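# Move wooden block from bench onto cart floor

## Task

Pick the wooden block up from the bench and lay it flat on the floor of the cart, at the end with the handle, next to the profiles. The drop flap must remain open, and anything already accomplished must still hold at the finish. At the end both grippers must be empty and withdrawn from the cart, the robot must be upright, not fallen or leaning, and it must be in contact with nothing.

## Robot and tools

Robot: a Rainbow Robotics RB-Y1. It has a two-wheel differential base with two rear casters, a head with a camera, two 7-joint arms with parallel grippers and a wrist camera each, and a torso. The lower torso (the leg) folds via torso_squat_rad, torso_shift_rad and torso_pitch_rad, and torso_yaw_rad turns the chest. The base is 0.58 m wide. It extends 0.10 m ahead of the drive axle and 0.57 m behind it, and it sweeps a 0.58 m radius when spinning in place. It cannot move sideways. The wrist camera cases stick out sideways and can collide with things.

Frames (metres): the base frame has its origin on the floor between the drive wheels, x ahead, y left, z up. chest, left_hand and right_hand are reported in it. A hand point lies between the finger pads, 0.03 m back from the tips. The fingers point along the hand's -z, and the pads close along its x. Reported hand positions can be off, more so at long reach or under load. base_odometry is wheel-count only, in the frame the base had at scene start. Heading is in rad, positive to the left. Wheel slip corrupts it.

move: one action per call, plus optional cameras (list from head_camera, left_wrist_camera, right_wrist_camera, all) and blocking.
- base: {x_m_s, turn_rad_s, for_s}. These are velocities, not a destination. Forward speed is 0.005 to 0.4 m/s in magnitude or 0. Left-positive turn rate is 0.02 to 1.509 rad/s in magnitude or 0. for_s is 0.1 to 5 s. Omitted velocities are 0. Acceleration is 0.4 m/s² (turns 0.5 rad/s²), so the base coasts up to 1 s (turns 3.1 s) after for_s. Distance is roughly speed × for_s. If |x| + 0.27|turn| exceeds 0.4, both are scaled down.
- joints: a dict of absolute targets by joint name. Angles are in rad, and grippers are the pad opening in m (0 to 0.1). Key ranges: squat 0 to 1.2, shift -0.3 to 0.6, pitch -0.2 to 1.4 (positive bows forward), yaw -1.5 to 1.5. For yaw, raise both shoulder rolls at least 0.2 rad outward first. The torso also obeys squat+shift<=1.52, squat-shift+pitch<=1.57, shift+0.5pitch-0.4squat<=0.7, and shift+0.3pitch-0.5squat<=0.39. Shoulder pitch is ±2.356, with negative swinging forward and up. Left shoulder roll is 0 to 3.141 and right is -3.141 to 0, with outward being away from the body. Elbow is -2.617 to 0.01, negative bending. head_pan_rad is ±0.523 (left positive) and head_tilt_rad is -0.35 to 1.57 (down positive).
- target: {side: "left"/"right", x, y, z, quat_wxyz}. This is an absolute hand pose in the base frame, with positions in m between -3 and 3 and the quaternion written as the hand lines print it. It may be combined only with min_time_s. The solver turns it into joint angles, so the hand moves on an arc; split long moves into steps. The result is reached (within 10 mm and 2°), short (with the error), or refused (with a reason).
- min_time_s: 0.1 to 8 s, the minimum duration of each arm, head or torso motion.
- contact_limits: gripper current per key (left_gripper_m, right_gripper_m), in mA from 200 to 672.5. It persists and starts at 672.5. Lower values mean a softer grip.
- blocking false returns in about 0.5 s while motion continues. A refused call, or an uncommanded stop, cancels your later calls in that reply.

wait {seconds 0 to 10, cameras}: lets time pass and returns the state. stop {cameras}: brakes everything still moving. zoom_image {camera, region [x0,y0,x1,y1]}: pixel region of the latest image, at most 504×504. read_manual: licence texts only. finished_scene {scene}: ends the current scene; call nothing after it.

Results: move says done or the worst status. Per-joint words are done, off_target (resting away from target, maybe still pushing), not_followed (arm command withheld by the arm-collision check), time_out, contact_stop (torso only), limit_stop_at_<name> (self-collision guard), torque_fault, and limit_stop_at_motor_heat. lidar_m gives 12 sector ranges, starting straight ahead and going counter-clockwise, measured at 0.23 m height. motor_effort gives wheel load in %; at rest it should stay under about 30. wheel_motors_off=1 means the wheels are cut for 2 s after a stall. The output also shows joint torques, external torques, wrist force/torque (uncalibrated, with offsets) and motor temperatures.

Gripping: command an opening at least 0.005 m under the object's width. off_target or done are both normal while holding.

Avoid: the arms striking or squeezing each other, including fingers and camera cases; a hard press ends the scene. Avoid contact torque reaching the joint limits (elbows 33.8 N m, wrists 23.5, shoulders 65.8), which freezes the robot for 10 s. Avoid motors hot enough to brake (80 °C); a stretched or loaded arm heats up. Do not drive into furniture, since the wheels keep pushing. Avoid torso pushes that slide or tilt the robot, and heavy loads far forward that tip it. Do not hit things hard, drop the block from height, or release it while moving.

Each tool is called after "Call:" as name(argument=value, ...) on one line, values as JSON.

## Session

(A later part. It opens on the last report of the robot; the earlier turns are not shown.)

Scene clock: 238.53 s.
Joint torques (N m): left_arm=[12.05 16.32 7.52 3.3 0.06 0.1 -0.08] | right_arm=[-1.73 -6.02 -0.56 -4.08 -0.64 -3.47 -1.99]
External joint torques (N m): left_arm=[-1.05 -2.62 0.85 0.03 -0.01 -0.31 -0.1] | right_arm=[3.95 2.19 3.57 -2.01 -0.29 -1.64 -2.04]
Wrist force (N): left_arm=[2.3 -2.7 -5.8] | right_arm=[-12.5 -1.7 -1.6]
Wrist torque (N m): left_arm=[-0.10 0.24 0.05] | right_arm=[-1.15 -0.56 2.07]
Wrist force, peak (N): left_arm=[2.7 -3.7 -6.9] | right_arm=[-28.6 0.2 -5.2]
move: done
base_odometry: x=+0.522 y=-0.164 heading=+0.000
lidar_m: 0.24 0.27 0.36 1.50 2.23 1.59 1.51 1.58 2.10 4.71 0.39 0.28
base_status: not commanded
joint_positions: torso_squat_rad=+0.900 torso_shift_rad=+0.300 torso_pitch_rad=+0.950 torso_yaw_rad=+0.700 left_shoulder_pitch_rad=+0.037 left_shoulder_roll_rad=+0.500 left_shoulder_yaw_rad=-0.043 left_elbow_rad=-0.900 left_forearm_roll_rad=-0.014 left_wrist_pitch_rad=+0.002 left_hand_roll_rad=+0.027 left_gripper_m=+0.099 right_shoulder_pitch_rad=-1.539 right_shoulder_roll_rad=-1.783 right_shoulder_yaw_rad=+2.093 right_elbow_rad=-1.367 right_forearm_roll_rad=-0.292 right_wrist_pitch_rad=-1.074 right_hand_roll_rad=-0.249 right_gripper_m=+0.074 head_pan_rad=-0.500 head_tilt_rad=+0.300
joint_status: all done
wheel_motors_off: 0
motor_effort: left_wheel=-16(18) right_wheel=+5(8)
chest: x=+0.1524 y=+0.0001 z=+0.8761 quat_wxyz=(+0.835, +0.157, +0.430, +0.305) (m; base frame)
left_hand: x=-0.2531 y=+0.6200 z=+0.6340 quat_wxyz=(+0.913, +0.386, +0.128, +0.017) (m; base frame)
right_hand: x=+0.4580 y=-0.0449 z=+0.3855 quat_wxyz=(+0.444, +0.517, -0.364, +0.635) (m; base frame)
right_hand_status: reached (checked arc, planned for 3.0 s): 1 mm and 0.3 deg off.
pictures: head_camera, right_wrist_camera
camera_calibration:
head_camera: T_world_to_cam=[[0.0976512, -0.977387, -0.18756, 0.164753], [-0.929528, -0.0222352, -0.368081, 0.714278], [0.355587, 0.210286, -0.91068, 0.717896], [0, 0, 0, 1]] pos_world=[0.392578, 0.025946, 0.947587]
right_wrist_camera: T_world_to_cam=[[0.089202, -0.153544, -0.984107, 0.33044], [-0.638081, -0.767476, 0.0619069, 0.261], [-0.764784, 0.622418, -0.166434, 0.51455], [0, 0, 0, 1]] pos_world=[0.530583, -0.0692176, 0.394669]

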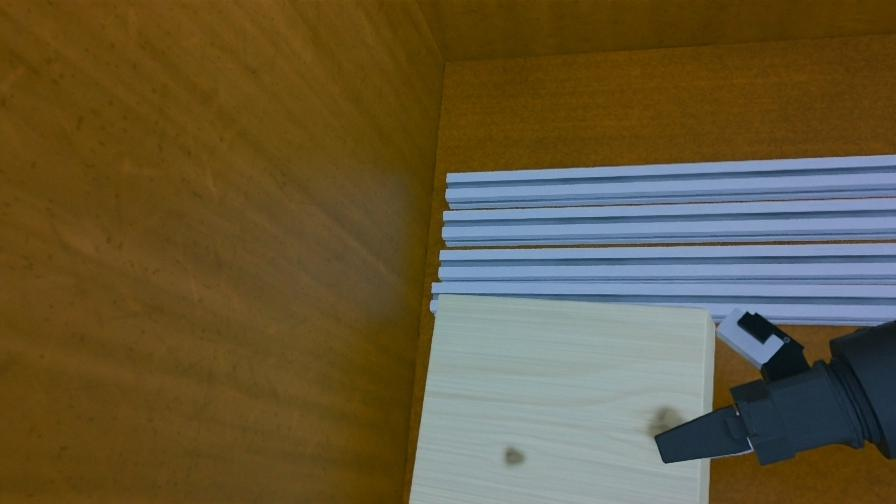

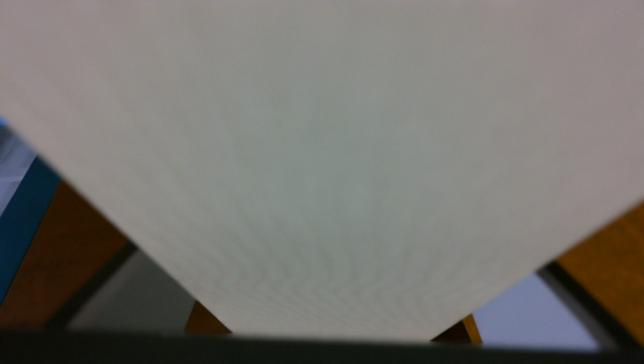

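Call:
move(target={"side":"right","x":0.447,"y":-0.045,"z":0.42,"quat_wxyz":[0.4215,0.5315,-0.3447,0.6493]}, min_time_s=2, cameras=["head_camera"])

Call:
move(target={"side":"right","x":0.447,"y":-0.045,"z":0.385,"quat_wxyz":[0.4215,0.5315,-0.3447,0.6493]}, min_time_s=2, cameras=["head_camera"])

Scene clock: 245.20 s.
Joint torques (N m): left_arm=[12.29 16.61 7.61 3.32 -0.07 0.25 0.02] | right_arm=[-7.23 -4.33 -6.74 -16.37 -0.15 -11.49 0.29]
External joint torques (N m): left_arm=[-0.82 -2.32 0.94 0.04 -0.14 -0.16 0] | right_arm=[-2.2 3.1 -1.85 -13.54 0.4 -9.75 0.24]
Wrist force (N): left_arm=[2.0 -3.2 -5.5] | right_arm=[-33.3 -13.0 -2.7]
Wrist torque (N m): left_arm=[0.05 0.24 0.10] | right_arm=[-0.53 2.18 -0.46]
Wrist force, peak (N): left_arm=[2.9 -3.3 -6.9] | right_arm=[-44.0 -31.5 4.2]
move: done
base_odometry: x=+0.522 y=-0.164 heading=+0.000
lidar_m: 0.25 0.26 0.36 1.50 2.23 1.58 1.51 1.57 2.10 4.67 0.38 0.27
base_status: not commanded
joint_positions: torso_squat_rad=+0.900 torso_shift_rad=+0.300 torso_pitch_rad=+0.951 torso_yaw_rad=+0.700 left_shoulder_pitch_rad=+0.037 left_shoulder_roll_rad=+0.500 left_shoulder_yaw_rad=-0.043 left_elbow_rad=-0.900 left_forearm_roll_rad=-0.014 left_wrist_pitch_rad=+0.002 left_hand_roll_rad=+0.027 left_gripper_m=+0.099 right_shoulder_pitch_rad=-1.633 right_shoulder_roll_rad=-1.902 right_shoulder_yaw_rad=+2.063 right_elbow_rad=-1.532 right_forearm_roll_rad=-0.095 right_wrist_pitch_rad=-1.016 right_hand_roll_rad=-0.391 right_gripper_m=+0.074 head_pan_rad=-0.500 head_tilt_rad=+0.300
joint_status: all done
wheel_motors_off: 0
motor_effort: left_wheel=-18(19) right_wheel=+1(8)
chest: x=+0.1526 y=+0.0001 z=+0.8759 quat_wxyz=(+0.835, +0.157, +0.430, +0.305) (m; base frame)
left_hand: x=-0.2530 y=+0.6200 z=+0.6341 quat_wxyz=(+0.913, +0.386, +0.129, +0.017) (m; base frame)
right_hand: x=+0.4482 y=-0.0461 z=+0.4180 quat_wxyz=(+0.423, +0.529, -0.346, +0.649) (m; base frame)
right_hand_status: reached (checked arc, planned for 2.0 s): 3 mm and 0.3 deg off.
pictures: head_camera
camera_calibration:
head_camera: T_world_to_cam=[[0.0976403, -0.977385, -0.187576, 0.164696], [-0.929721, -0.0223329, -0.367587, 0.713965], [0.355085, 0.210284, -0.910876, 0.717937], [0, 0, 0, 1]] pos_world=[0.392779, 0.0259457, 0.947289]

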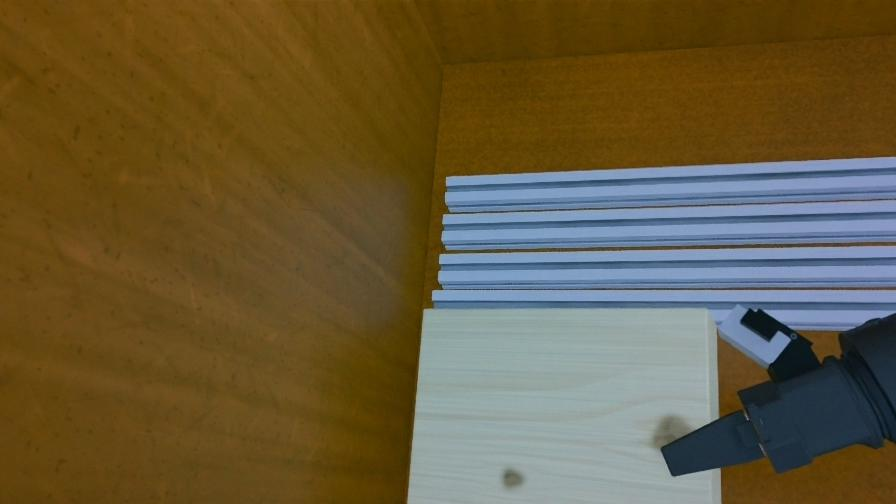

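Scene clock: 247.53 s.
Joint torques (N m): left_arm=[12.09 16.3 7.67 3.3 -0.04 0.17 -0.02] | right_arm=[-2.43 0.97 -1.53 -12.6 2.09 -8.43 2.06]
External joint torques (N m): left_arm=[-1.02 -2.64 1 0.02 -0.11 -0.24 -0.04] | right_arm=[3.43 8.89 2.65 -10.51 2.51 -6.62 2.01]
Wrist force (N): left_arm=[2.2 -3.4 -6.2] | right_arm=[-23.8 -17.8 6.1]
Wrist torque (N m): left_arm=[0.01 0.27 0.07] | right_arm=[0.17 1.25 -2.05]
Wrist force, peak (N): left_arm=[2.6 -3.9 -6.1] | right_arm=[-35.2 -18.1 -1.4]
move: done
base_odometry: x=+0.522 y=-0.164 heading=+0.000
lidar_m: 0.24 0.26 0.35 1.51 2.22 1.58 1.51 1.57 2.11 4.69 0.38 0.26
base_status: not commanded
joint_positions: torso_squat_rad=+0.900 torso_shift_rad=+0.300 torso_pitch_rad=+0.951 torso_yaw_rad=+0.700 left_shoulder_pitch_rad=+0.037 left_shoulder_roll_rad=+0.500 left_shoulder_yaw_rad=-0.043 left_elbow_rad=-0.900 left_forearm_roll_rad=-0.014 left_wrist_pitch_rad=+0.002 left_hand_roll_rad=+0.027 left_gripper_m=+0.099 right_shoulder_pitch_rad=-1.555 right_shoulder_roll_rad=-1.773 right_shoulder_yaw_rad=+2.093 right_elbow_rad=-1.357 right_forearm_roll_rad=-0.213 right_wrist_pitch_rad=-1.084 right_hand_roll_rad=-0.289 right_gripper_m=+0.074 head_pan_rad=-0.500 head_tilt_rad=+0.300
joint_status: all done
wheel_motors_off: 0
motor_effort: left_wheel=-17(19) right_wheel=+2(4)
chest: x=+0.1526 y=+0.0001 z=+0.8760 quat_wxyz=(+0.835, +0.157, +0.430, +0.305) (m; base frame)
left_hand: x=-0.2530 y=+0.6200 z=+0.6341 quat_wxyz=(+0.913, +0.386, +0.129, +0.017) (m; base frame)
right_hand: x=+0.4490 y=-0.0459 z=+0.3845 quat_wxyz=(+0.424, +0.527, -0.345, +0.651) (m; base frame)
right_hand_status: reached (checked arc, planned for 2.0 s): 2 mm and 0.5 deg off.
pictures: head_camera
camera_calibration:
head_camera: T_world_to_cam=[[0.0976843, -0.977384, -0.187558, 0.164789], [-0.929637, -0.0223322, -0.367799, 0.714079], [0.355293, 0.21029, -0.910794, 0.717882], [0, 0, 0, 1]] pos_world=[0.392679, 0.0260457, 0.947388]

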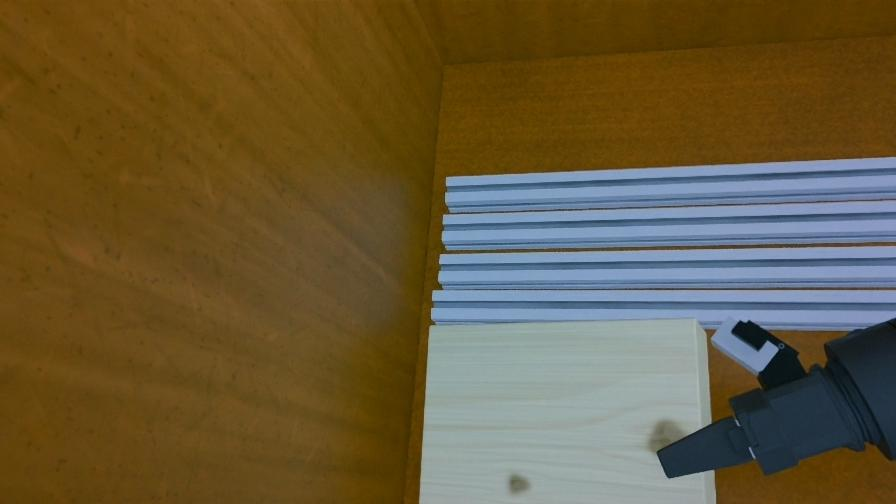

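Call:
move(target={"side":"right","x":0.449,"y":-0.045,"z":0.362,"quat_wxyz":[0.4215,0.5315,-0.3447,0.6493]}, min_time_s=2, cameras=["head_camera","right_wrist_camera"])

Scene clock: 250.87 s.
Joint torques (N m): left_arm=[12.28 16.2 7.59 3.24 0.01 0.19 0.06] | right_arm=[-4.03 -3.6 -1.6 -0.98 1.09 0.96 1.46]
External joint torques (N m): left_arm=[-0.81 -2.74 0.91 -0.03 -0.06 -0.22 0.03] | right_arm=[2.4 4.75 2.05 0.47 1.46 2.79 1.41]
Wrist force (N): left_arm=[2.4 -3.5 -5.5] | right_arm=[-6.5 -2.7 10.5]
Wrist torque (N m): left_arm=[0.06 0.26 0.09] | right_arm=[-0.12 -3.11 -1.54]
Wrist force, peak (N): left_arm=[2.3 -3.7 -6.8] | right_arm=[-23.3 -25.1 18.5]
move: done
base_odometry: x=+0.522 y=-0.164 heading=+0.000
lidar_m: 0.25 0.26 0.34 1.51 2.24 1.57 1.51 1.58 2.11 4.69 0.39 0.27
base_status: not commanded
joint_positions: torso_squat_rad=+0.900 torso_shift_rad=+0.300 torso_pitch_rad=+0.950 torso_yaw_rad=+0.700 left_shoulder_pitch_rad=+0.037 left_shoulder_roll_rad=+0.500 left_shoulder_yaw_rad=-0.043 left_elbow_rad=-0.900 left_forearm_roll_rad=-0.014 left_wrist_pitch_rad=+0.002 left_hand_roll_rad=+0.027 left_gripper_m=+0.099 right_shoulder_pitch_rad=-1.479 right_shoulder_roll_rad=-1.672 right_shoulder_yaw_rad=+2.093 right_elbow_rad=-1.206 right_forearm_roll_rad=-0.291 right_wrist_pitch_rad=-1.161 right_hand_roll_rad=-0.241 right_gripper_m=+0.075 head_pan_rad=-0.500 head_tilt_rad=+0.300
joint_status: all done
wheel_motors_off: 0
motor_effort: left_wheel=-19(21) right_wheel=+7(9)
chest: x=+0.1523 y=+0.0000 z=+0.8762 quat_wxyz=(+0.835, +0.157, +0.430, +0.305) (m; base frame)
left_hand: x=-0.2530 y=+0.6200 z=+0.6340 quat_wxyz=(+0.913, +0.386, +0.128, +0.017) (m; base frame)
right_hand: x=+0.4497 y=-0.0452 z=+0.3628 quat_wxyz=(+0.422, +0.530, -0.345, +0.649) (m; base frame)
right_hand_status: reached (checked arc, planned for 2.0 s): 1 mm and 0.2 deg off.
pictures: head_camera, right_wrist_camera
camera_calibration:
head_camera: T_world_to_cam=[[0.0976557, -0.977411, -0.187435, 0.164662], [-0.929457, -0.0222448, -0.368259, 0.714362], [0.355771, 0.210175, -0.910634, 0.71791], [0, 0, 0, 1]] pos_world=[0.392478, 0.0259462, 0.947686]
right_wrist_camera: T_world_to_cam=[[0.0976905, -0.146314, -0.984403, 0.305388], [-0.582847, -0.810169, 0.0625768, 0.229916], [-0.806689, 0.567643, -0.164425, 0.520208], [0, 0, 0, 1]] pos_world=[0.523818, -0.0643391, 0.371773]

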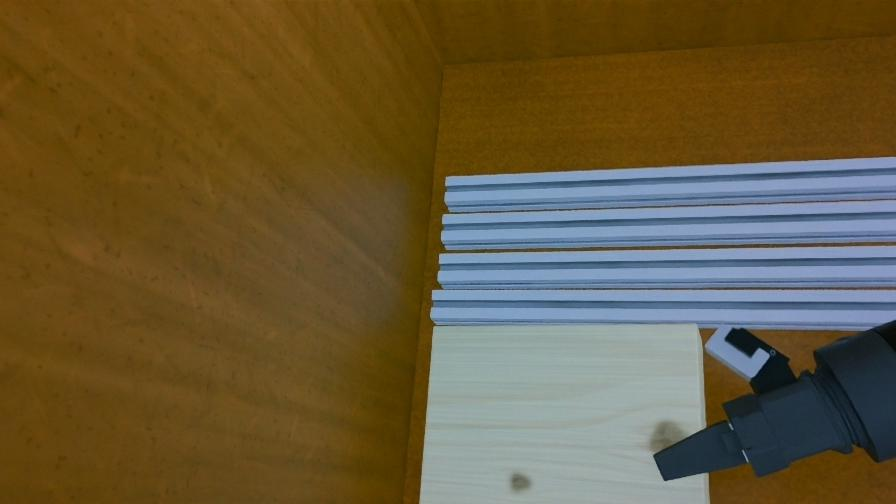

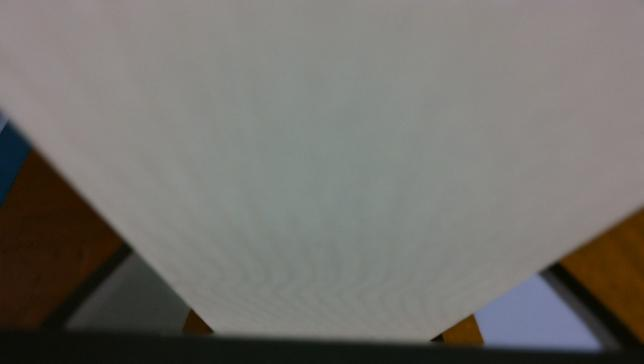

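Call:
move(target={"side":"right","x":0.45,"y":-0.045,"z":0.35,"quat_wxyz":[0.4107,0.5503,-0.3569,0.6332]}, min_time_s=2)

Call:
move(joints={"right_gripper_m":0.085}, cameras=["head_camera","right_wrist_camera"])

Scene clock: 257.07 s.
Joint torques (N m): left_arm=[12.2 16.53 7.34 3.25 -0.07 0.25 -0.01] | right_arm=[-5.49 0.54 -5.03 -5.44 0.9 -3.89 0.99]
External joint torques (N m): left_arm=[-0.9 -2.41 0.67 -0.02 -0.14 -0.16 -0.03] | right_arm=[1.34 9.35 -2.04 -4.89 1.26 -2.02 0.94]
Wrist force (N): left_arm=[2.3 -3.4 -5.5] | right_arm=[-15.7 -6.3 11.6]
Wrist torque (N m): left_arm=[0.03 0.26 0.05] | right_arm=[-0.35 -0.65 -1.05]
Wrist force, peak (N): left_arm=[2.9 -3.5 -6.8] | right_arm=[-19.2 -16.8 14.0]
move: done
base_odometry: x=+0.522 y=-0.164 heading=+0.000
lidar_m: 0.24 0.26 0.36 1.51 2.23 1.58 1.50 1.59 2.11 4.69 0.39 0.27
base_status: not commanded
joint_positions: torso_squat_rad=+0.900 torso_shift_rad=+0.300 torso_pitch_rad=+0.950 torso_yaw_rad=+0.700 left_shoulder_pitch_rad=+0.037 left_shoulder_roll_rad=+0.500 left_shoulder_yaw_rad=-0.043 left_elbow_rad=-0.900 left_forearm_roll_rad=-0.014 left_wrist_pitch_rad=+0.002 left_hand_roll_rad=+0.027 left_gripper_m=+0.099 right_shoulder_pitch_rad=-1.386 right_shoulder_roll_rad=-1.557 right_shoulder_yaw_rad=+2.089 right_elbow_rad=-1.005 right_forearm_roll_rad=-0.381 right_wrist_pitch_rad=-1.315 right_hand_roll_rad=-0.206 right_gripper_m=+0.075 head_pan_rad=-0.500 head_tilt_rad=+0.300
joint_status: all done
wheel_motors_off: 0
motor_effort: left_wheel=-18(21) right_wheel=+6(8)
chest: x=+0.1524 y=+0.0000 z=+0.8762 quat_wxyz=(+0.835, +0.157, +0.430, +0.305) (m; base frame)
left_hand: x=-0.2530 y=+0.6200 z=+0.6340 quat_wxyz=(+0.913, +0.386, +0.128, +0.017) (m; base frame)
right_hand: x=+0.4509 y=-0.0460 z=+0.3499 quat_wxyz=(+0.413, +0.547, -0.357, +0.635) (m; base frame)
right_hand_status: reached (checked arc, planned for 2.0 s): 1 mm and 0.5 deg off.
pictures: none

Scene clock: 257.63 s.
Joint torques (N m): left_arm=[11.97 16.44 7.54 3.31 -0.04 0.34 0] | right_arm=[-5.73 -4.13 -4.78 -4.4 0.32 -4.17 0.2]
External joint torques (N m): left_arm=[-1.13 -2.49 0.87 0.04 -0.11 -0.07 -0.03] | right_arm=[1.11 4.67 -1.79 -3.84 0.67 -2.31 0.15]
Wrist force (N): left_arm=[2.4 -3.2 -5.3] | right_arm=[-15.6 -2.5 3.0]
Wrist torque (N m): left_arm=[-0.05 0.28 0.10] | right_arm=[-0.26 -0.28 -0.18]
Wrist force, peak (N): left_arm=[2.5 -3.4 -6.1] | right_arm=[-21.4 -4.7 5.6]
move: done
base_odometry: x=+0.522 y=-0.164 heading=+0.000
lidar_m: 0.25 0.26 0.35 1.51 2.25 1.59 1.50 1.57 2.10 4.69 0.39 0.27
base_status: not commanded
joint_positions: torso_squat_rad=+0.900 torso_shift_rad=+0.300 torso_pitch_rad=+0.950 torso_yaw_rad=+0.700 left_shoulder_pitch_rad=+0.037 left_shoulder_roll_rad=+0.500 left_shoulder_yaw_rad=-0.043 left_elbow_rad=-0.900 left_forearm_roll_rad=-0.014 left_wrist_pitch_rad=+0.002 left_hand_roll_rad=+0.027 left_gripper_m=+0.099 right_shoulder_pitch_rad=-1.386 right_shoulder_roll_rad=-1.556 right_shoulder_yaw_rad=+2.089 right_elbow_rad=-1.005 right_forearm_roll_rad=-0.381 right_wrist_pitch_rad=-1.315 right_hand_roll_rad=-0.206 right_gripper_m=+0.085 head_pan_rad=-0.500 head_tilt_rad=+0.300
joint_status: all done
wheel_motors_off: 0
motor_effort: left_wheel=-16(18) right_wheel=+7(8)
chest: x=+0.1524 y=+0.0000 z=+0.8761 quat_wxyz=(+0.835, +0.157, +0.430, +0.305) (m; base frame)
left_hand: x=-0.2530 y=+0.6200 z=+0.6340 quat_wxyz=(+0.913, +0.386, +0.128, +0.017) (m; base frame)
right_hand: x=+0.4505 y=-0.0455 z=+0.3499 quat_wxyz=(+0.412, +0.548, -0.357, +0.635) (m; base frame)
pictures: head_camera, right_wrist_camera
camera_calibration:
head_camera: T_world_to_cam=[[0.0976419, -0.977409, -0.187451, 0.164682], [-0.929492, -0.0222463, -0.36817, 0.714292], [0.355682, 0.210183, -0.910666, 0.717975], [0, 0, 0, 1]] pos_world=[0.392478, 0.0259462, 0.947687]
right_wrist_camera: T_world_to_cam=[[0.0759993, -0.0969545, -0.992383, 0.307373], [-0.581366, -0.812894, 0.0348961, 0.239754], [-0.810085, 0.574285, -0.118145, 0.504521], [0, 0, 0, 1]] pos_world=[0.52473, -0.0650434, 0.356272]

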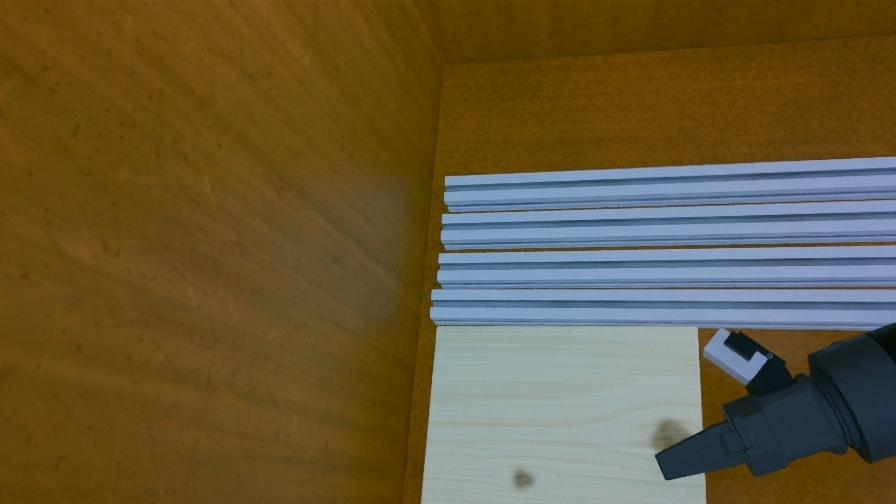

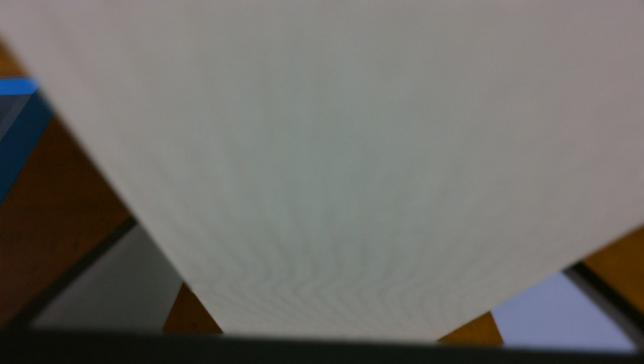

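Call:
move(target={"side":"right","x":0.452,"y":-0.052,"z":0.338,"quat_wxyz":[0.4107,0.5503,-0.3569,0.6332]}, min_time_s=1.5)

Call:
move(target={"side":"right","x":0.475,"y":-0.11,"z":0.345,"quat_wxyz":[0.4107,0.5503,-0.3569,0.6332]}, min_time_s=2.5, cameras=["head_camera","right_wrist_camera"])

Scene clock: 262.97 s.
Joint torques (N m): left_arm=[12.23 16.45 7.32 3.41 -0.03 0.16 -0.03] | right_arm=[-8.15 -5.15 -6.2 -1.7 -1.33 -4.79 0.4]
External joint torques (N m): left_arm=[-0.87 -2.49 0.65 0.14 -0.1 -0.25 -0.05] | right_arm=[-1.31 4.05 -3.67 -1.85 -0.96 -2.92 0.35]
Wrist force (N): left_arm=[2.5 -2.8 -6.3] | right_arm=[-17.2 2.5 3.0]
Wrist torque (N m): left_arm=[-0.11 0.32 0.08] | right_arm=[-0.35 -0.19 -0.38]
Wrist force, peak (N): left_arm=[2.1 -3.9 -6.4] | right_arm=[-18.7 -3.6 5.4]
move: done
base_odometry: x=+0.522 y=-0.164 heading=+0.000
lidar_m: 0.25 0.26 0.36 1.51 2.23 1.58 1.51 1.57 2.13 4.69 0.38 0.26
base_status: not commanded
joint_positions: torso_squat_rad=+0.900 torso_shift_rad=+0.300 torso_pitch_rad=+0.950 torso_yaw_rad=+0.700 left_shoulder_pitch_rad=+0.037 left_shoulder_roll_rad=+0.500 left_shoulder_yaw_rad=-0.043 left_elbow_rad=-0.900 left_forearm_roll_rad=-0.014 left_wrist_pitch_rad=+0.002 left_hand_roll_rad=+0.027 left_gripper_m=+0.099 right_shoulder_pitch_rad=-1.324 right_shoulder_roll_rad=-1.490 right_shoulder_yaw_rad=+2.086 right_elbow_rad=-0.862 right_forearm_roll_rad=-0.422 right_wrist_pitch_rad=-1.400 right_hand_roll_rad=-0.202 right_gripper_m=+0.085 head_pan_rad=-0.500 head_tilt_rad=+0.300
joint_status: all done
wheel_motors_off: 0
motor_effort: left_wheel=-17(19) right_wheel=+7(8)
chest: x=+0.1524 y=+0.0000 z=+0.8761 quat_wxyz=(+0.835, +0.157, +0.430, +0.305) (m; base frame)
left_hand: x=-0.2531 y=+0.6200 z=+0.6341 quat_wxyz=(+0.913, +0.386, +0.128, +0.017) (m; base frame)
right_hand: x=+0.4519 y=-0.0527 z=+0.3376 quat_wxyz=(+0.412, +0.549, -0.356, +0.634) (m; base frame)
right_hand_status: reached (checked arc, planned for 1.5 s): 1 mm and 0.2 deg off.
pictures: none

Scene clock: 265.80 s.
Joint torques (N m): left_arm=[12.02 16.13 7.73 3.33 -0.07 0.14 0.07] | right_arm=[-4.41 -18.16 -5.72 0.9 -1.4 -4.31 -0.16]
External joint torques (N m): left_arm=[-1.08 -2.81 1.06 0.05 -0.14 -0.27 0.05] | right_arm=[0.29 -3.94 -2.82 0.19 -0.66 -2.54 -0.21]
Wrist force (N): left_arm=[2.2 -2.7 -5.8] | right_arm=[-16.7 1.4 -5.3]
Wrist torque (N m): left_arm=[-0.11 0.25 0.06] | right_arm=[-0.33 -0.24 -0.06]
Wrist force, peak (N): left_arm=[2.9 -3.6 -6.4] | right_arm=[-17.9 3.1 -7.2]
move: done
base_odometry: x=+0.522 y=-0.164 heading=+0.000
lidar_m: 0.26 0.27 0.35 1.50 2.22 1.57 1.51 1.56 2.10 4.69 0.38 0.26
base_status: not commanded
joint_positions: torso_squat_rad=+0.900 torso_shift_rad=+0.300 torso_pitch_rad=+0.950 torso_yaw_rad=+0.700 left_shoulder_pitch_rad=+0.037 left_shoulder_roll_rad=+0.500 left_shoulder_yaw_rad=-0.043 left_elbow_rad=-0.900 left_forearm_roll_rad=-0.014 left_wrist_pitch_rad=+0.002 left_hand_roll_rad=+0.027 left_gripper_m=+0.099 right_shoulder_pitch_rad=-0.883 right_shoulder_roll_rad=-1.526 right_shoulder_yaw_rad=+1.299 right_elbow_rad=-0.653 right_forearm_roll_rad=-0.006 right_wrist_pitch_rad=-1.569 right_hand_roll_rad=-0.377 right_gripper_m=+0.085 head_pan_rad=-0.500 head_tilt_rad=+0.300
joint_status: all done
wheel_motors_off: 0
motor_effort: left_wheel=-16(18) right_wheel=+8(9)
chest: x=+0.1524 y=+0.0000 z=+0.8761 quat_wxyz=(+0.835, +0.157, +0.430, +0.305) (m; base frame)
left_hand: x=-0.2531 y=+0.6200 z=+0.6341 quat_wxyz=(+0.913, +0.386, +0.129, +0.017) (m; base frame)
right_hand: x=+0.4743 y=-0.1095 z=+0.3449 quat_wxyz=(+0.416, +0.543, -0.355, +0.637) (m; base frame)
right_hand_status: reached (checked arc, as near as the solve gets, planned for 2.5 s): 1 mm and 1.2 deg off.
pictures: head_camera, right_wrist_camera
camera_calibration:
head_camera: T_world_to_cam=[[0.0976705, -0.977365, -0.187665, 0.164844], [-0.929562, -0.0222346, -0.367994, 0.714209], [0.355492, 0.210389, -0.910693, 0.717944], [0, 0, 0, 1]] pos_world=[0.392578, 0.0259457, 0.947587]
right_wrist_camera: T_world_to_cam=[[0.0801378, -0.109432, -0.990759, 0.290561], [-0.585805, -0.809362, 0.0420131, 0.201928], [-0.80648, 0.577024, -0.128966, 0.562398], [0, 0, 0, 1]] pos_world=[0.548568, -0.129287, 0.351922]

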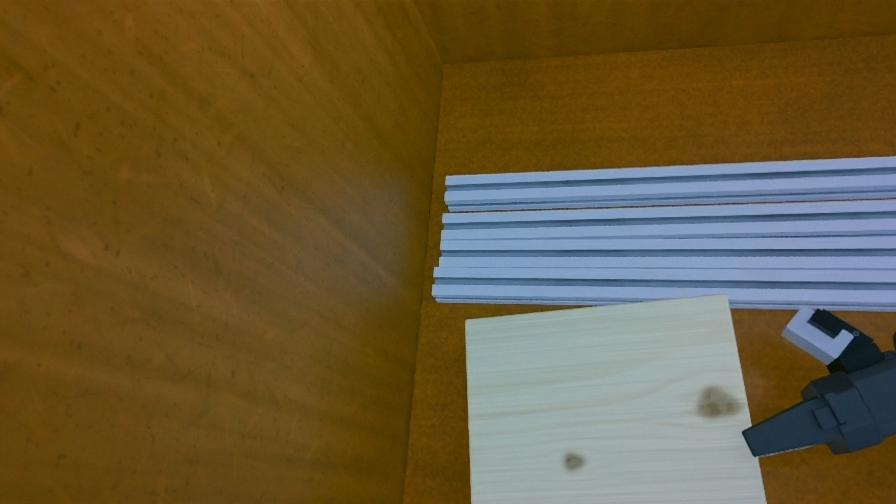

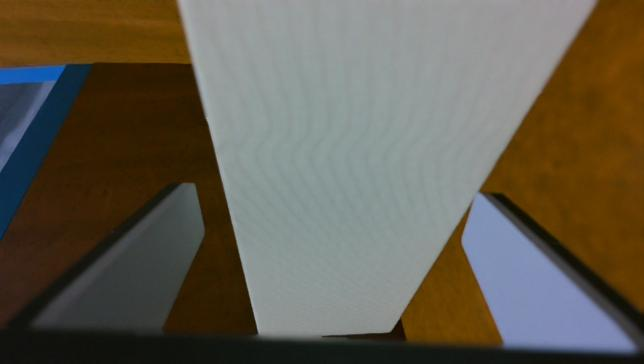

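Call:
move(target={"side":"right","x":0.485,"y":-0.15,"z":0.352,"quat_wxyz":[0.416,0.543,-0.355,0.637]}, min_time_s=1.5, cameras=["head_camera","right_wrist_camera"])

Scene clock: 268.60 s.
Joint torques (N m): left_arm=[12 16.21 7.47 3.36 -0.09 0.15 -0.06] | right_arm=[-1.93 -18.49 -4.71 0.84 -0.63 -2.12 0.3]
External joint torques (N m): left_arm=[-1.1 -2.73 0.8 0.09 -0.16 -0.26 -0.08] | right_arm=[1.61 -2.21 -1.77 -0.37 0.11 -0.37 0.25]
Wrist force (N): left_arm=[2.3 -3.2 -6.5] | right_arm=[-6.8 1.8 -0.4]
Wrist torque (N m): left_arm=[0.01 0.29 0.09] | right_arm=[-0.26 -0.36 -0.24]
Wrist force, peak (N): left_arm=[2.1 -4.0 -6.9] | right_arm=[-17.3 1.0 -5.1]
move: short
base_odometry: x=+0.522 y=-0.164 heading=+0.000
lidar_m: 0.25 0.26 0.36 1.51 2.23 1.58 1.50 1.58 2.11 4.69 0.38 0.27
base_status: not commanded
joint_positions: torso_squat_rad=+0.900 torso_shift_rad=+0.300 torso_pitch_rad=+0.950 torso_yaw_rad=+0.700 left_shoulder_pitch_rad=+0.037 left_shoulder_roll_rad=+0.500 left_shoulder_yaw_rad=-0.043 left_elbow_rad=-0.900 left_forearm_roll_rad=-0.014 left_wrist_pitch_rad=+0.002 left_hand_roll_rad=+0.027 left_gripper_m=+0.099 right_shoulder_pitch_rad=-0.754 right_shoulder_roll_rad=-1.620 right_shoulder_yaw_rad=+1.179 right_elbow_rad=-0.688 right_forearm_roll_rad=-0.001 right_wrist_pitch_rad=-1.570 right_hand_roll_rad=-0.367 right_gripper_m=+0.085 head_pan_rad=-0.500 head_tilt_rad=+0.300
joint_status: all done
wheel_motors_off: 0
motor_effort: left_wheel=-15(17) right_wheel=+8(9)
chest: x=+0.1524 y=+0.0000 z=+0.8761 quat_wxyz=(+0.835, +0.157, +0.430, +0.305) (m; base frame)
left_hand: x=-0.2531 y=+0.6200 z=+0.6341 quat_wxyz=(+0.913, +0.386, +0.128, +0.017) (m; base frame)
right_hand: x=+0.4847 y=-0.1496 z=+0.3523 quat_wxyz=(+0.434, +0.518, -0.349, +0.650) (m; base frame)
right_hand_status: short (checked arc, as near as the solve gets, planned for 1.5 s): 1 mm and 3.9 deg off. The place is met; only the turn is off.
pictures: head_camera, right_wrist_camera
camera_calibration:
head_camera: T_world_to_cam=[[0.0976612, -0.977387, -0.187556, 0.164774], [-0.929527, -0.0222456, -0.368083, 0.714223], [0.355587, 0.210286, -0.91068, 0.718023], [0, 0, 0, 1]] pos_world=[0.392478, 0.025946, 0.947687]
right_wrist_camera: T_world_to_cam=[[0.105162, -0.166774, -0.980371, 0.26822], [-0.606416, -0.792088, 0.0696958, 0.178009], [-0.788163, 0.587183, -0.184432, 0.607019], [0, 0, 0, 1]] pos_world=[0.558171, -0.1707, 0.362503]

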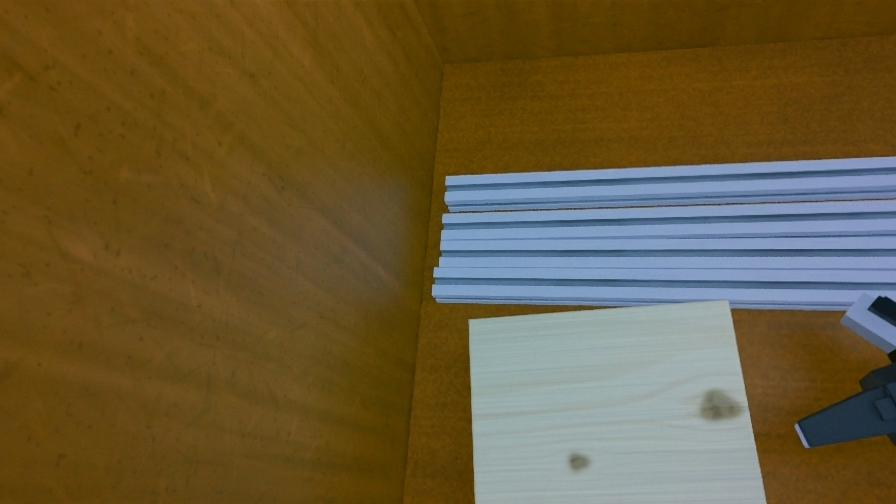

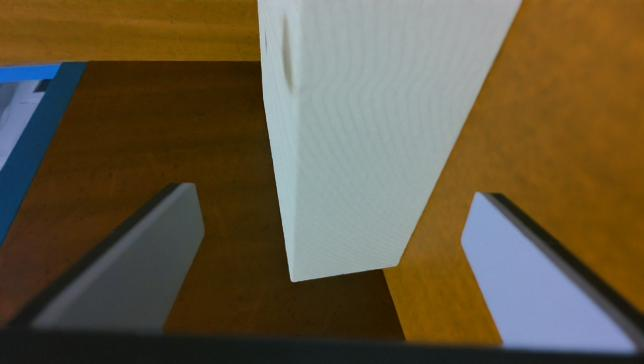

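Call:
move(target={"side":"right","x":0.48,"y":-0.15,"z":0.55,"quat_wxyz":[0.444,0.519,-0.363,0.634]}, min_time_s=2)

Call:
move(target={"side":"right","x":0.42,"y":-0.12,"z":0.79,"quat_wxyz":[0.444,0.519,-0.363,0.634]}, min_time_s=2, cameras=["head_camera"])

Call:
move(base={"x_m_s":-0.25,"for_s":1.9})

Call:
move(joints={"torso_yaw_rad":0.0,"torso_pitch_rad":0.6,"torso_shift_rad":0.1,"torso_squat_rad":0.4,"head_pan_rad":0,"head_tilt_rad":0.45}, cameras=["head_camera"])

Scene clock: 272.90 s.
Joint torques (N m): left_arm=[12.32 16.43 7.56 3.27 0.09 0.27 -0.02] | right_arm=[-2.36 -19.13 -2 -0.25 -0.6 -1.92 0.24]
External joint torques (N m): left_arm=[-0.78 -2.51 0.89 0 0.02 -0.13 -0.04] | right_arm=[0.96 -1.13 1.06 -0.33 -0.22 -0.07 0.19]
Wrist force (N): left_arm=[1.7 -3.1 -5.7] | right_arm=[-5.9 1.8 -0.6]
Wrist torque (N m): left_arm=[-0.04 0.16 0.05] | right_arm=[-0.22 -0.28 -0.23]
Wrist force, peak (N): left_arm=[2.3 -3.3 -6.9] | right_arm=[-7.1 1.8 -0.8]
move: done
base_odometry: x=+0.522 y=-0.164 heading=+0.000
lidar_m: 0.25 0.26 0.37 1.51 2.22 1.59 1.51 1.56 2.10 4.68 0.38 0.27
base_status: not commanded
joint_positions: torso_squat_rad=+0.900 torso_shift_rad=+0.300 torso_pitch_rad=+0.950 torso_yaw_rad=+0.700 left_shoulder_pitch_rad=+0.037 left_shoulder_roll_rad=+0.500 left_shoulder_yaw_rad=-0.043 left_elbow_rad=-0.900 left_forearm_roll_rad=-0.014 left_wrist_pitch_rad=+0.002 left_hand_roll_rad=+0.027 left_gripper_m=+0.099 right_shoulder_pitch_rad=-0.665 right_shoulder_roll_rad=-2.461 right_shoulder_yaw_rad=+1.323 right_elbow_rad=-1.765 right_forearm_roll_rad=-0.393 right_wrist_pitch_rad=-1.341 right_hand_roll_rad=-0.209 right_gripper_m=+0.085 head_pan_rad=-0.500 head_tilt_rad=+0.300
joint_status: all done
wheel_motors_off: 0
motor_effort: left_wheel=-15(16) right_wheel=+9(9)
chest: x=+0.1523 y=+0.0000 z=+0.8761 quat_wxyz=(+0.835, +0.157, +0.430, +0.305) (m; base frame)
left_hand: x=-0.2531 y=+0.6200 z=+0.6340 quat_wxyz=(+0.913, +0.386, +0.128, +0.017) (m; base frame)
right_hand: x=+0.4801 y=-0.1499 z=+0.5500 quat_wxyz=(+0.444, +0.519, -0.363, +0.634) (m; base frame)
right_hand_status: reached (checked arc, planned for 2.0 s): 0 mm and 0.1 deg off.
pictures: none

Scene clock: 275.23 s.
Joint torques (N m): left_arm=[12.18 16.44 7.62 3.3 0.02 0.13 0.03] | right_arm=[2.77 -9.63 -7.51 2.11 -1.68 -0.85 -0.07]
External joint torques (N m): left_arm=[-0.91 -2.5 0.94 0.03 -0.05 -0.28 0.01] | right_arm=[-1.21 -0.82 -1.18 0.15 0.03 -0.05 -0.12]
Wrist force (N): left_arm=[2.3 -2.8 -5.4] | right_arm=[-6.6 1.3 -0.5]
Wrist torque (N m): left_arm=[-0.05 0.25 0.11] | right_arm=[-0.22 -0.30 -0.04]
Wrist force, peak (N): left_arm=[2.7 -3.5 -6.4] | right_arm=[-7.2 1.9 -0.3]
move: done
base_odometry: x=+0.522 y=-0.164 heading=+0.000
lidar_m: 0.25 0.26 0.36 1.52 2.22 1.58 1.51 1.58 2.11 4.70 0.38 0.27
base_status: not commanded
joint_positions: torso_squat_rad=+0.900 torso_shift_rad=+0.300 torso_pitch_rad=+0.950 torso_yaw_rad=+0.700 left_shoulder_pitch_rad=+0.037 left_shoulder_roll_rad=+0.500 left_shoulder_yaw_rad=-0.043 left_elbow_rad=-0.900 left_forearm_roll_rad=-0.014 left_wrist_pitch_rad=+0.002 left_hand_roll_rad=+0.027 left_gripper_m=+0.099 right_shoulder_pitch_rad=-1.556 right_shoulder_roll_rad=-3.141 right_shoulder_yaw_rad=+1.113 right_elbow_rad=-2.368 right_forearm_roll_rad=-0.161 right_wrist_pitch_rad=-1.381 right_hand_roll_rad=-1.139 right_gripper_m=+0.085 head_pan_rad=-0.500 head_tilt_rad=+0.300
joint_status: all done
wheel_motors_off: 0
motor_effort: left_wheel=-15(16) right_wheel=+7(8)
chest: x=+0.1523 y=+0.0000 z=+0.8761 quat_wxyz=(+0.835, +0.157, +0.430, +0.305) (m; base frame)
left_hand: x=-0.2531 y=+0.6200 z=+0.6340 quat_wxyz=(+0.913, +0.386, +0.128, +0.017) (m; base frame)
right_hand: x=+0.4203 y=-0.1200 z=+0.7899 quat_wxyz=(+0.443, +0.520, -0.363, +0.634) (m; base frame)
right_hand_status: reached (checked arc, planned for 2.0 s): 0 mm and 0.2 deg off.
pictures: head_camera
camera_calibration:
head_camera: T_world_to_cam=[[0.0976751, -0.977389, -0.18754, 0.164753], [-0.929492, -0.0222442, -0.368172, 0.714294], [0.355675, 0.210278, -0.910647, 0.717957], [0, 0, 0, 1]] pos_world=[0.392478, 0.025946, 0.947686]

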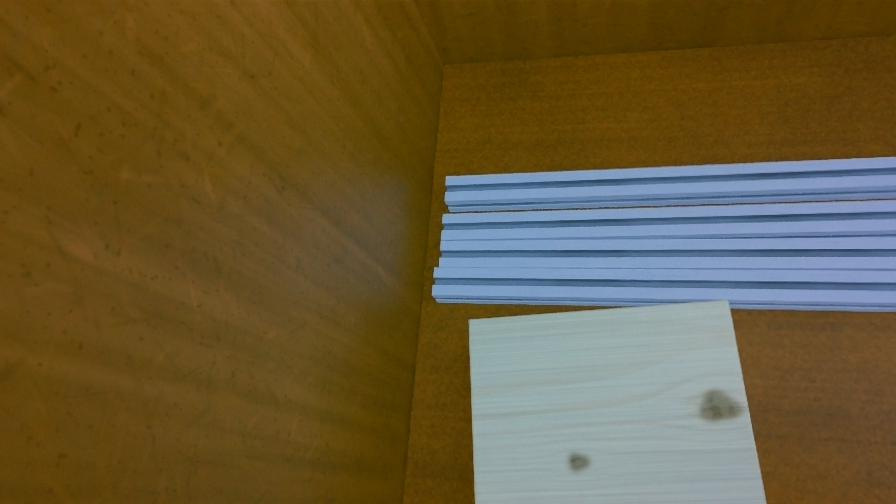

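Scene clock: 278.17 s.
Joint torques (N m): left_arm=[11.94 16.22 7.9 3.18 -0.03 0.35 0.01] | right_arm=[3.05 -9.56 -7.69 2.16 -1.94 -0.83 -0.05]
External joint torques (N m): left_arm=[-1.15 -2.72 1.22 -0.09 -0.1 -0.06 -0.01] | right_arm=[-0.93 -0.75 -1.36 0.2 -0.24 -0.04 -0.1]
Wrist force (N): left_arm=[3.1 -3.3 -6.2] | right_arm=[-6.7 1.3 -0.6]
Wrist torque (N m): left_arm=[-0.01 0.32 0.06] | right_arm=[-0.20 -0.34 -0.03]
Wrist force, peak (N): left_arm=[2.3 -3.1 -6.7] | right_arm=[-7.2 2.5 -0.6]
move: done
base_odometry: x=+0.047 y=-0.164 heading=+0.000
lidar_m: 0.72 0.76 1.69 4.63 1.54 1.10 1.03 1.08 1.46 3.63 1.07 0.77
base_status: done (sent for 1.9 of 1.9 s)
joint_positions: torso_squat_rad=+0.900 torso_shift_rad=+0.300 torso_pitch_rad=+0.950 torso_yaw_rad=+0.700 left_shoulder_pitch_rad=+0.037 left_shoulder_roll_rad=+0.500 left_shoulder_yaw_rad=-0.043 left_elbow_rad=-0.900 left_forearm_roll_rad=-0.014 left_wrist_pitch_rad=+0.002 left_hand_roll_rad=+0.027 left_gripper_m=+0.099 right_shoulder_pitch_rad=-1.557 right_shoulder_roll_rad=-3.141 right_shoulder_yaw_rad=+1.113 right_elbow_rad=-2.368 right_forearm_roll_rad=-0.161 right_wrist_pitch_rad=-1.381 right_hand_roll_rad=-1.139 right_gripper_m=+0.085 head_pan_rad=-0.500 head_tilt_rad=+0.300
joint_status: not commanded
wheel_motors_off: 0
motor_effort: left_wheel=+3(42) right_wheel=-1(22)
chest: x=+0.1523 y=+0.0001 z=+0.8762 quat_wxyz=(+0.835, +0.157, +0.430, +0.305) (m; base frame)
left_hand: x=-0.2532 y=+0.6200 z=+0.6340 quat_wxyz=(+0.913, +0.386, +0.128, +0.017) (m; base frame)
right_hand: x=+0.4202 y=-0.1200 z=+0.7900 quat_wxyz=(+0.443, +0.520, -0.363, +0.634) (m; base frame)
pictures: none

Scene clock: 280.70 s.
Joint torques (N m): left_arm=[7.36 8.28 3.85 -0.72 -0.06 -0.64 0.03] | right_arm=[3.85 -3.05 -5.57 6.71 -1.68 -0.02 -0.07]
External joint torques (N m): left_arm=[-0.86 -1.68 0.35 0.05 -0.1 -0.21 0.03] | right_arm=[-0.8 0.09 -1.08 0.48 -0.09 0.09 -0.11]
Wrist force (N): left_arm=[0.6 -0.6 -7.1] | right_arm=[-4.8 2.9 -3.6]
Wrist torque (N m): left_arm=[-0.22 0.26 0.09] | right_arm=[-0.25 -0.21 -0.06]
Wrist force, peak (N): left_arm=[0.1 -0.9 -7.9] | right_arm=[-7.5 1.3 -0.6]
move: done
base_odometry: x=+0.047 y=-0.164 heading=+0.000
lidar_m: 0.73 0.76 1.69 4.60 1.53 1.09 1.03 1.08 1.45 3.63 1.08 0.76
base_status: not commanded
joint_positions: torso_squat_rad=+0.400 torso_shift_rad=+0.100 torso_pitch_rad=+0.600 torso_yaw_rad=+0.000 left_shoulder_pitch_rad=+0.037 left_shoulder_roll_rad=+0.500 left_shoulder_yaw_rad=-0.043 left_elbow_rad=-0.900 left_forearm_roll_rad=-0.014 left_wrist_pitch_rad=+0.002 left_hand_roll_rad=+0.027 left_gripper_m=+0.099 right_shoulder_pitch_rad=-1.557 right_shoulder_roll_rad=-3.141 right_shoulder_yaw_rad=+1.113 right_elbow_rad=-2.368 right_forearm_roll_rad=-0.161 right_wrist_pitch_rad=-1.381 right_hand_roll_rad=-1.139 right_gripper_m=+0.085 head_pan_rad=+0.000 head_tilt_rad=+0.450
joint_status: all done
wheel_motors_off: 0
motor_effort: left_wheel=+6(8) right_wheel=-6(7)
chest: x=+0.0110 y=+0.0001 z=+1.1774 quat_wxyz=(+0.955, +0.000, +0.295, +0.000) (m; base frame)
left_hand: x=+0.0505 y=+0.4992 z=+0.5802 quat_wxyz=(+0.963, +0.167, -0.121, -0.176) (m; base frame)
right_hand: x=+0.1846 y=-0.2373 z=+1.2620 quat_wxyz=(+0.630, +0.182, -0.384, +0.650) (m; base frame)
pictures: head_camera
camera_calibration:
head_camera: T_world_to_cam=[[-0.0120933, -0.999501, -0.0291636, 0.0396274], [-0.837377, 0.0260631, -0.546005, 0.896905], [0.546493, 0.0178179, -0.837274, 0.98117], [0, 0, 0, 1]] pos_world=[0.215324, -0.00125081, 1.31238]

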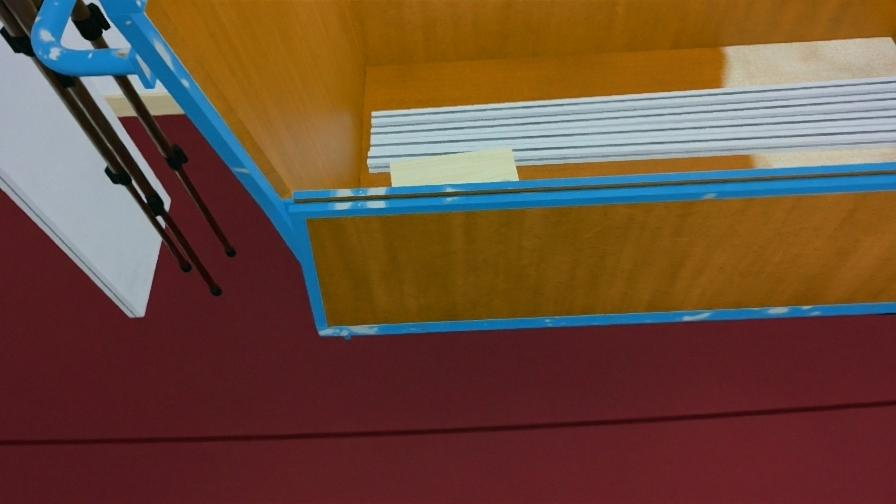

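Call:
finished_scene(scene=2)

The scene is finished: the task was done.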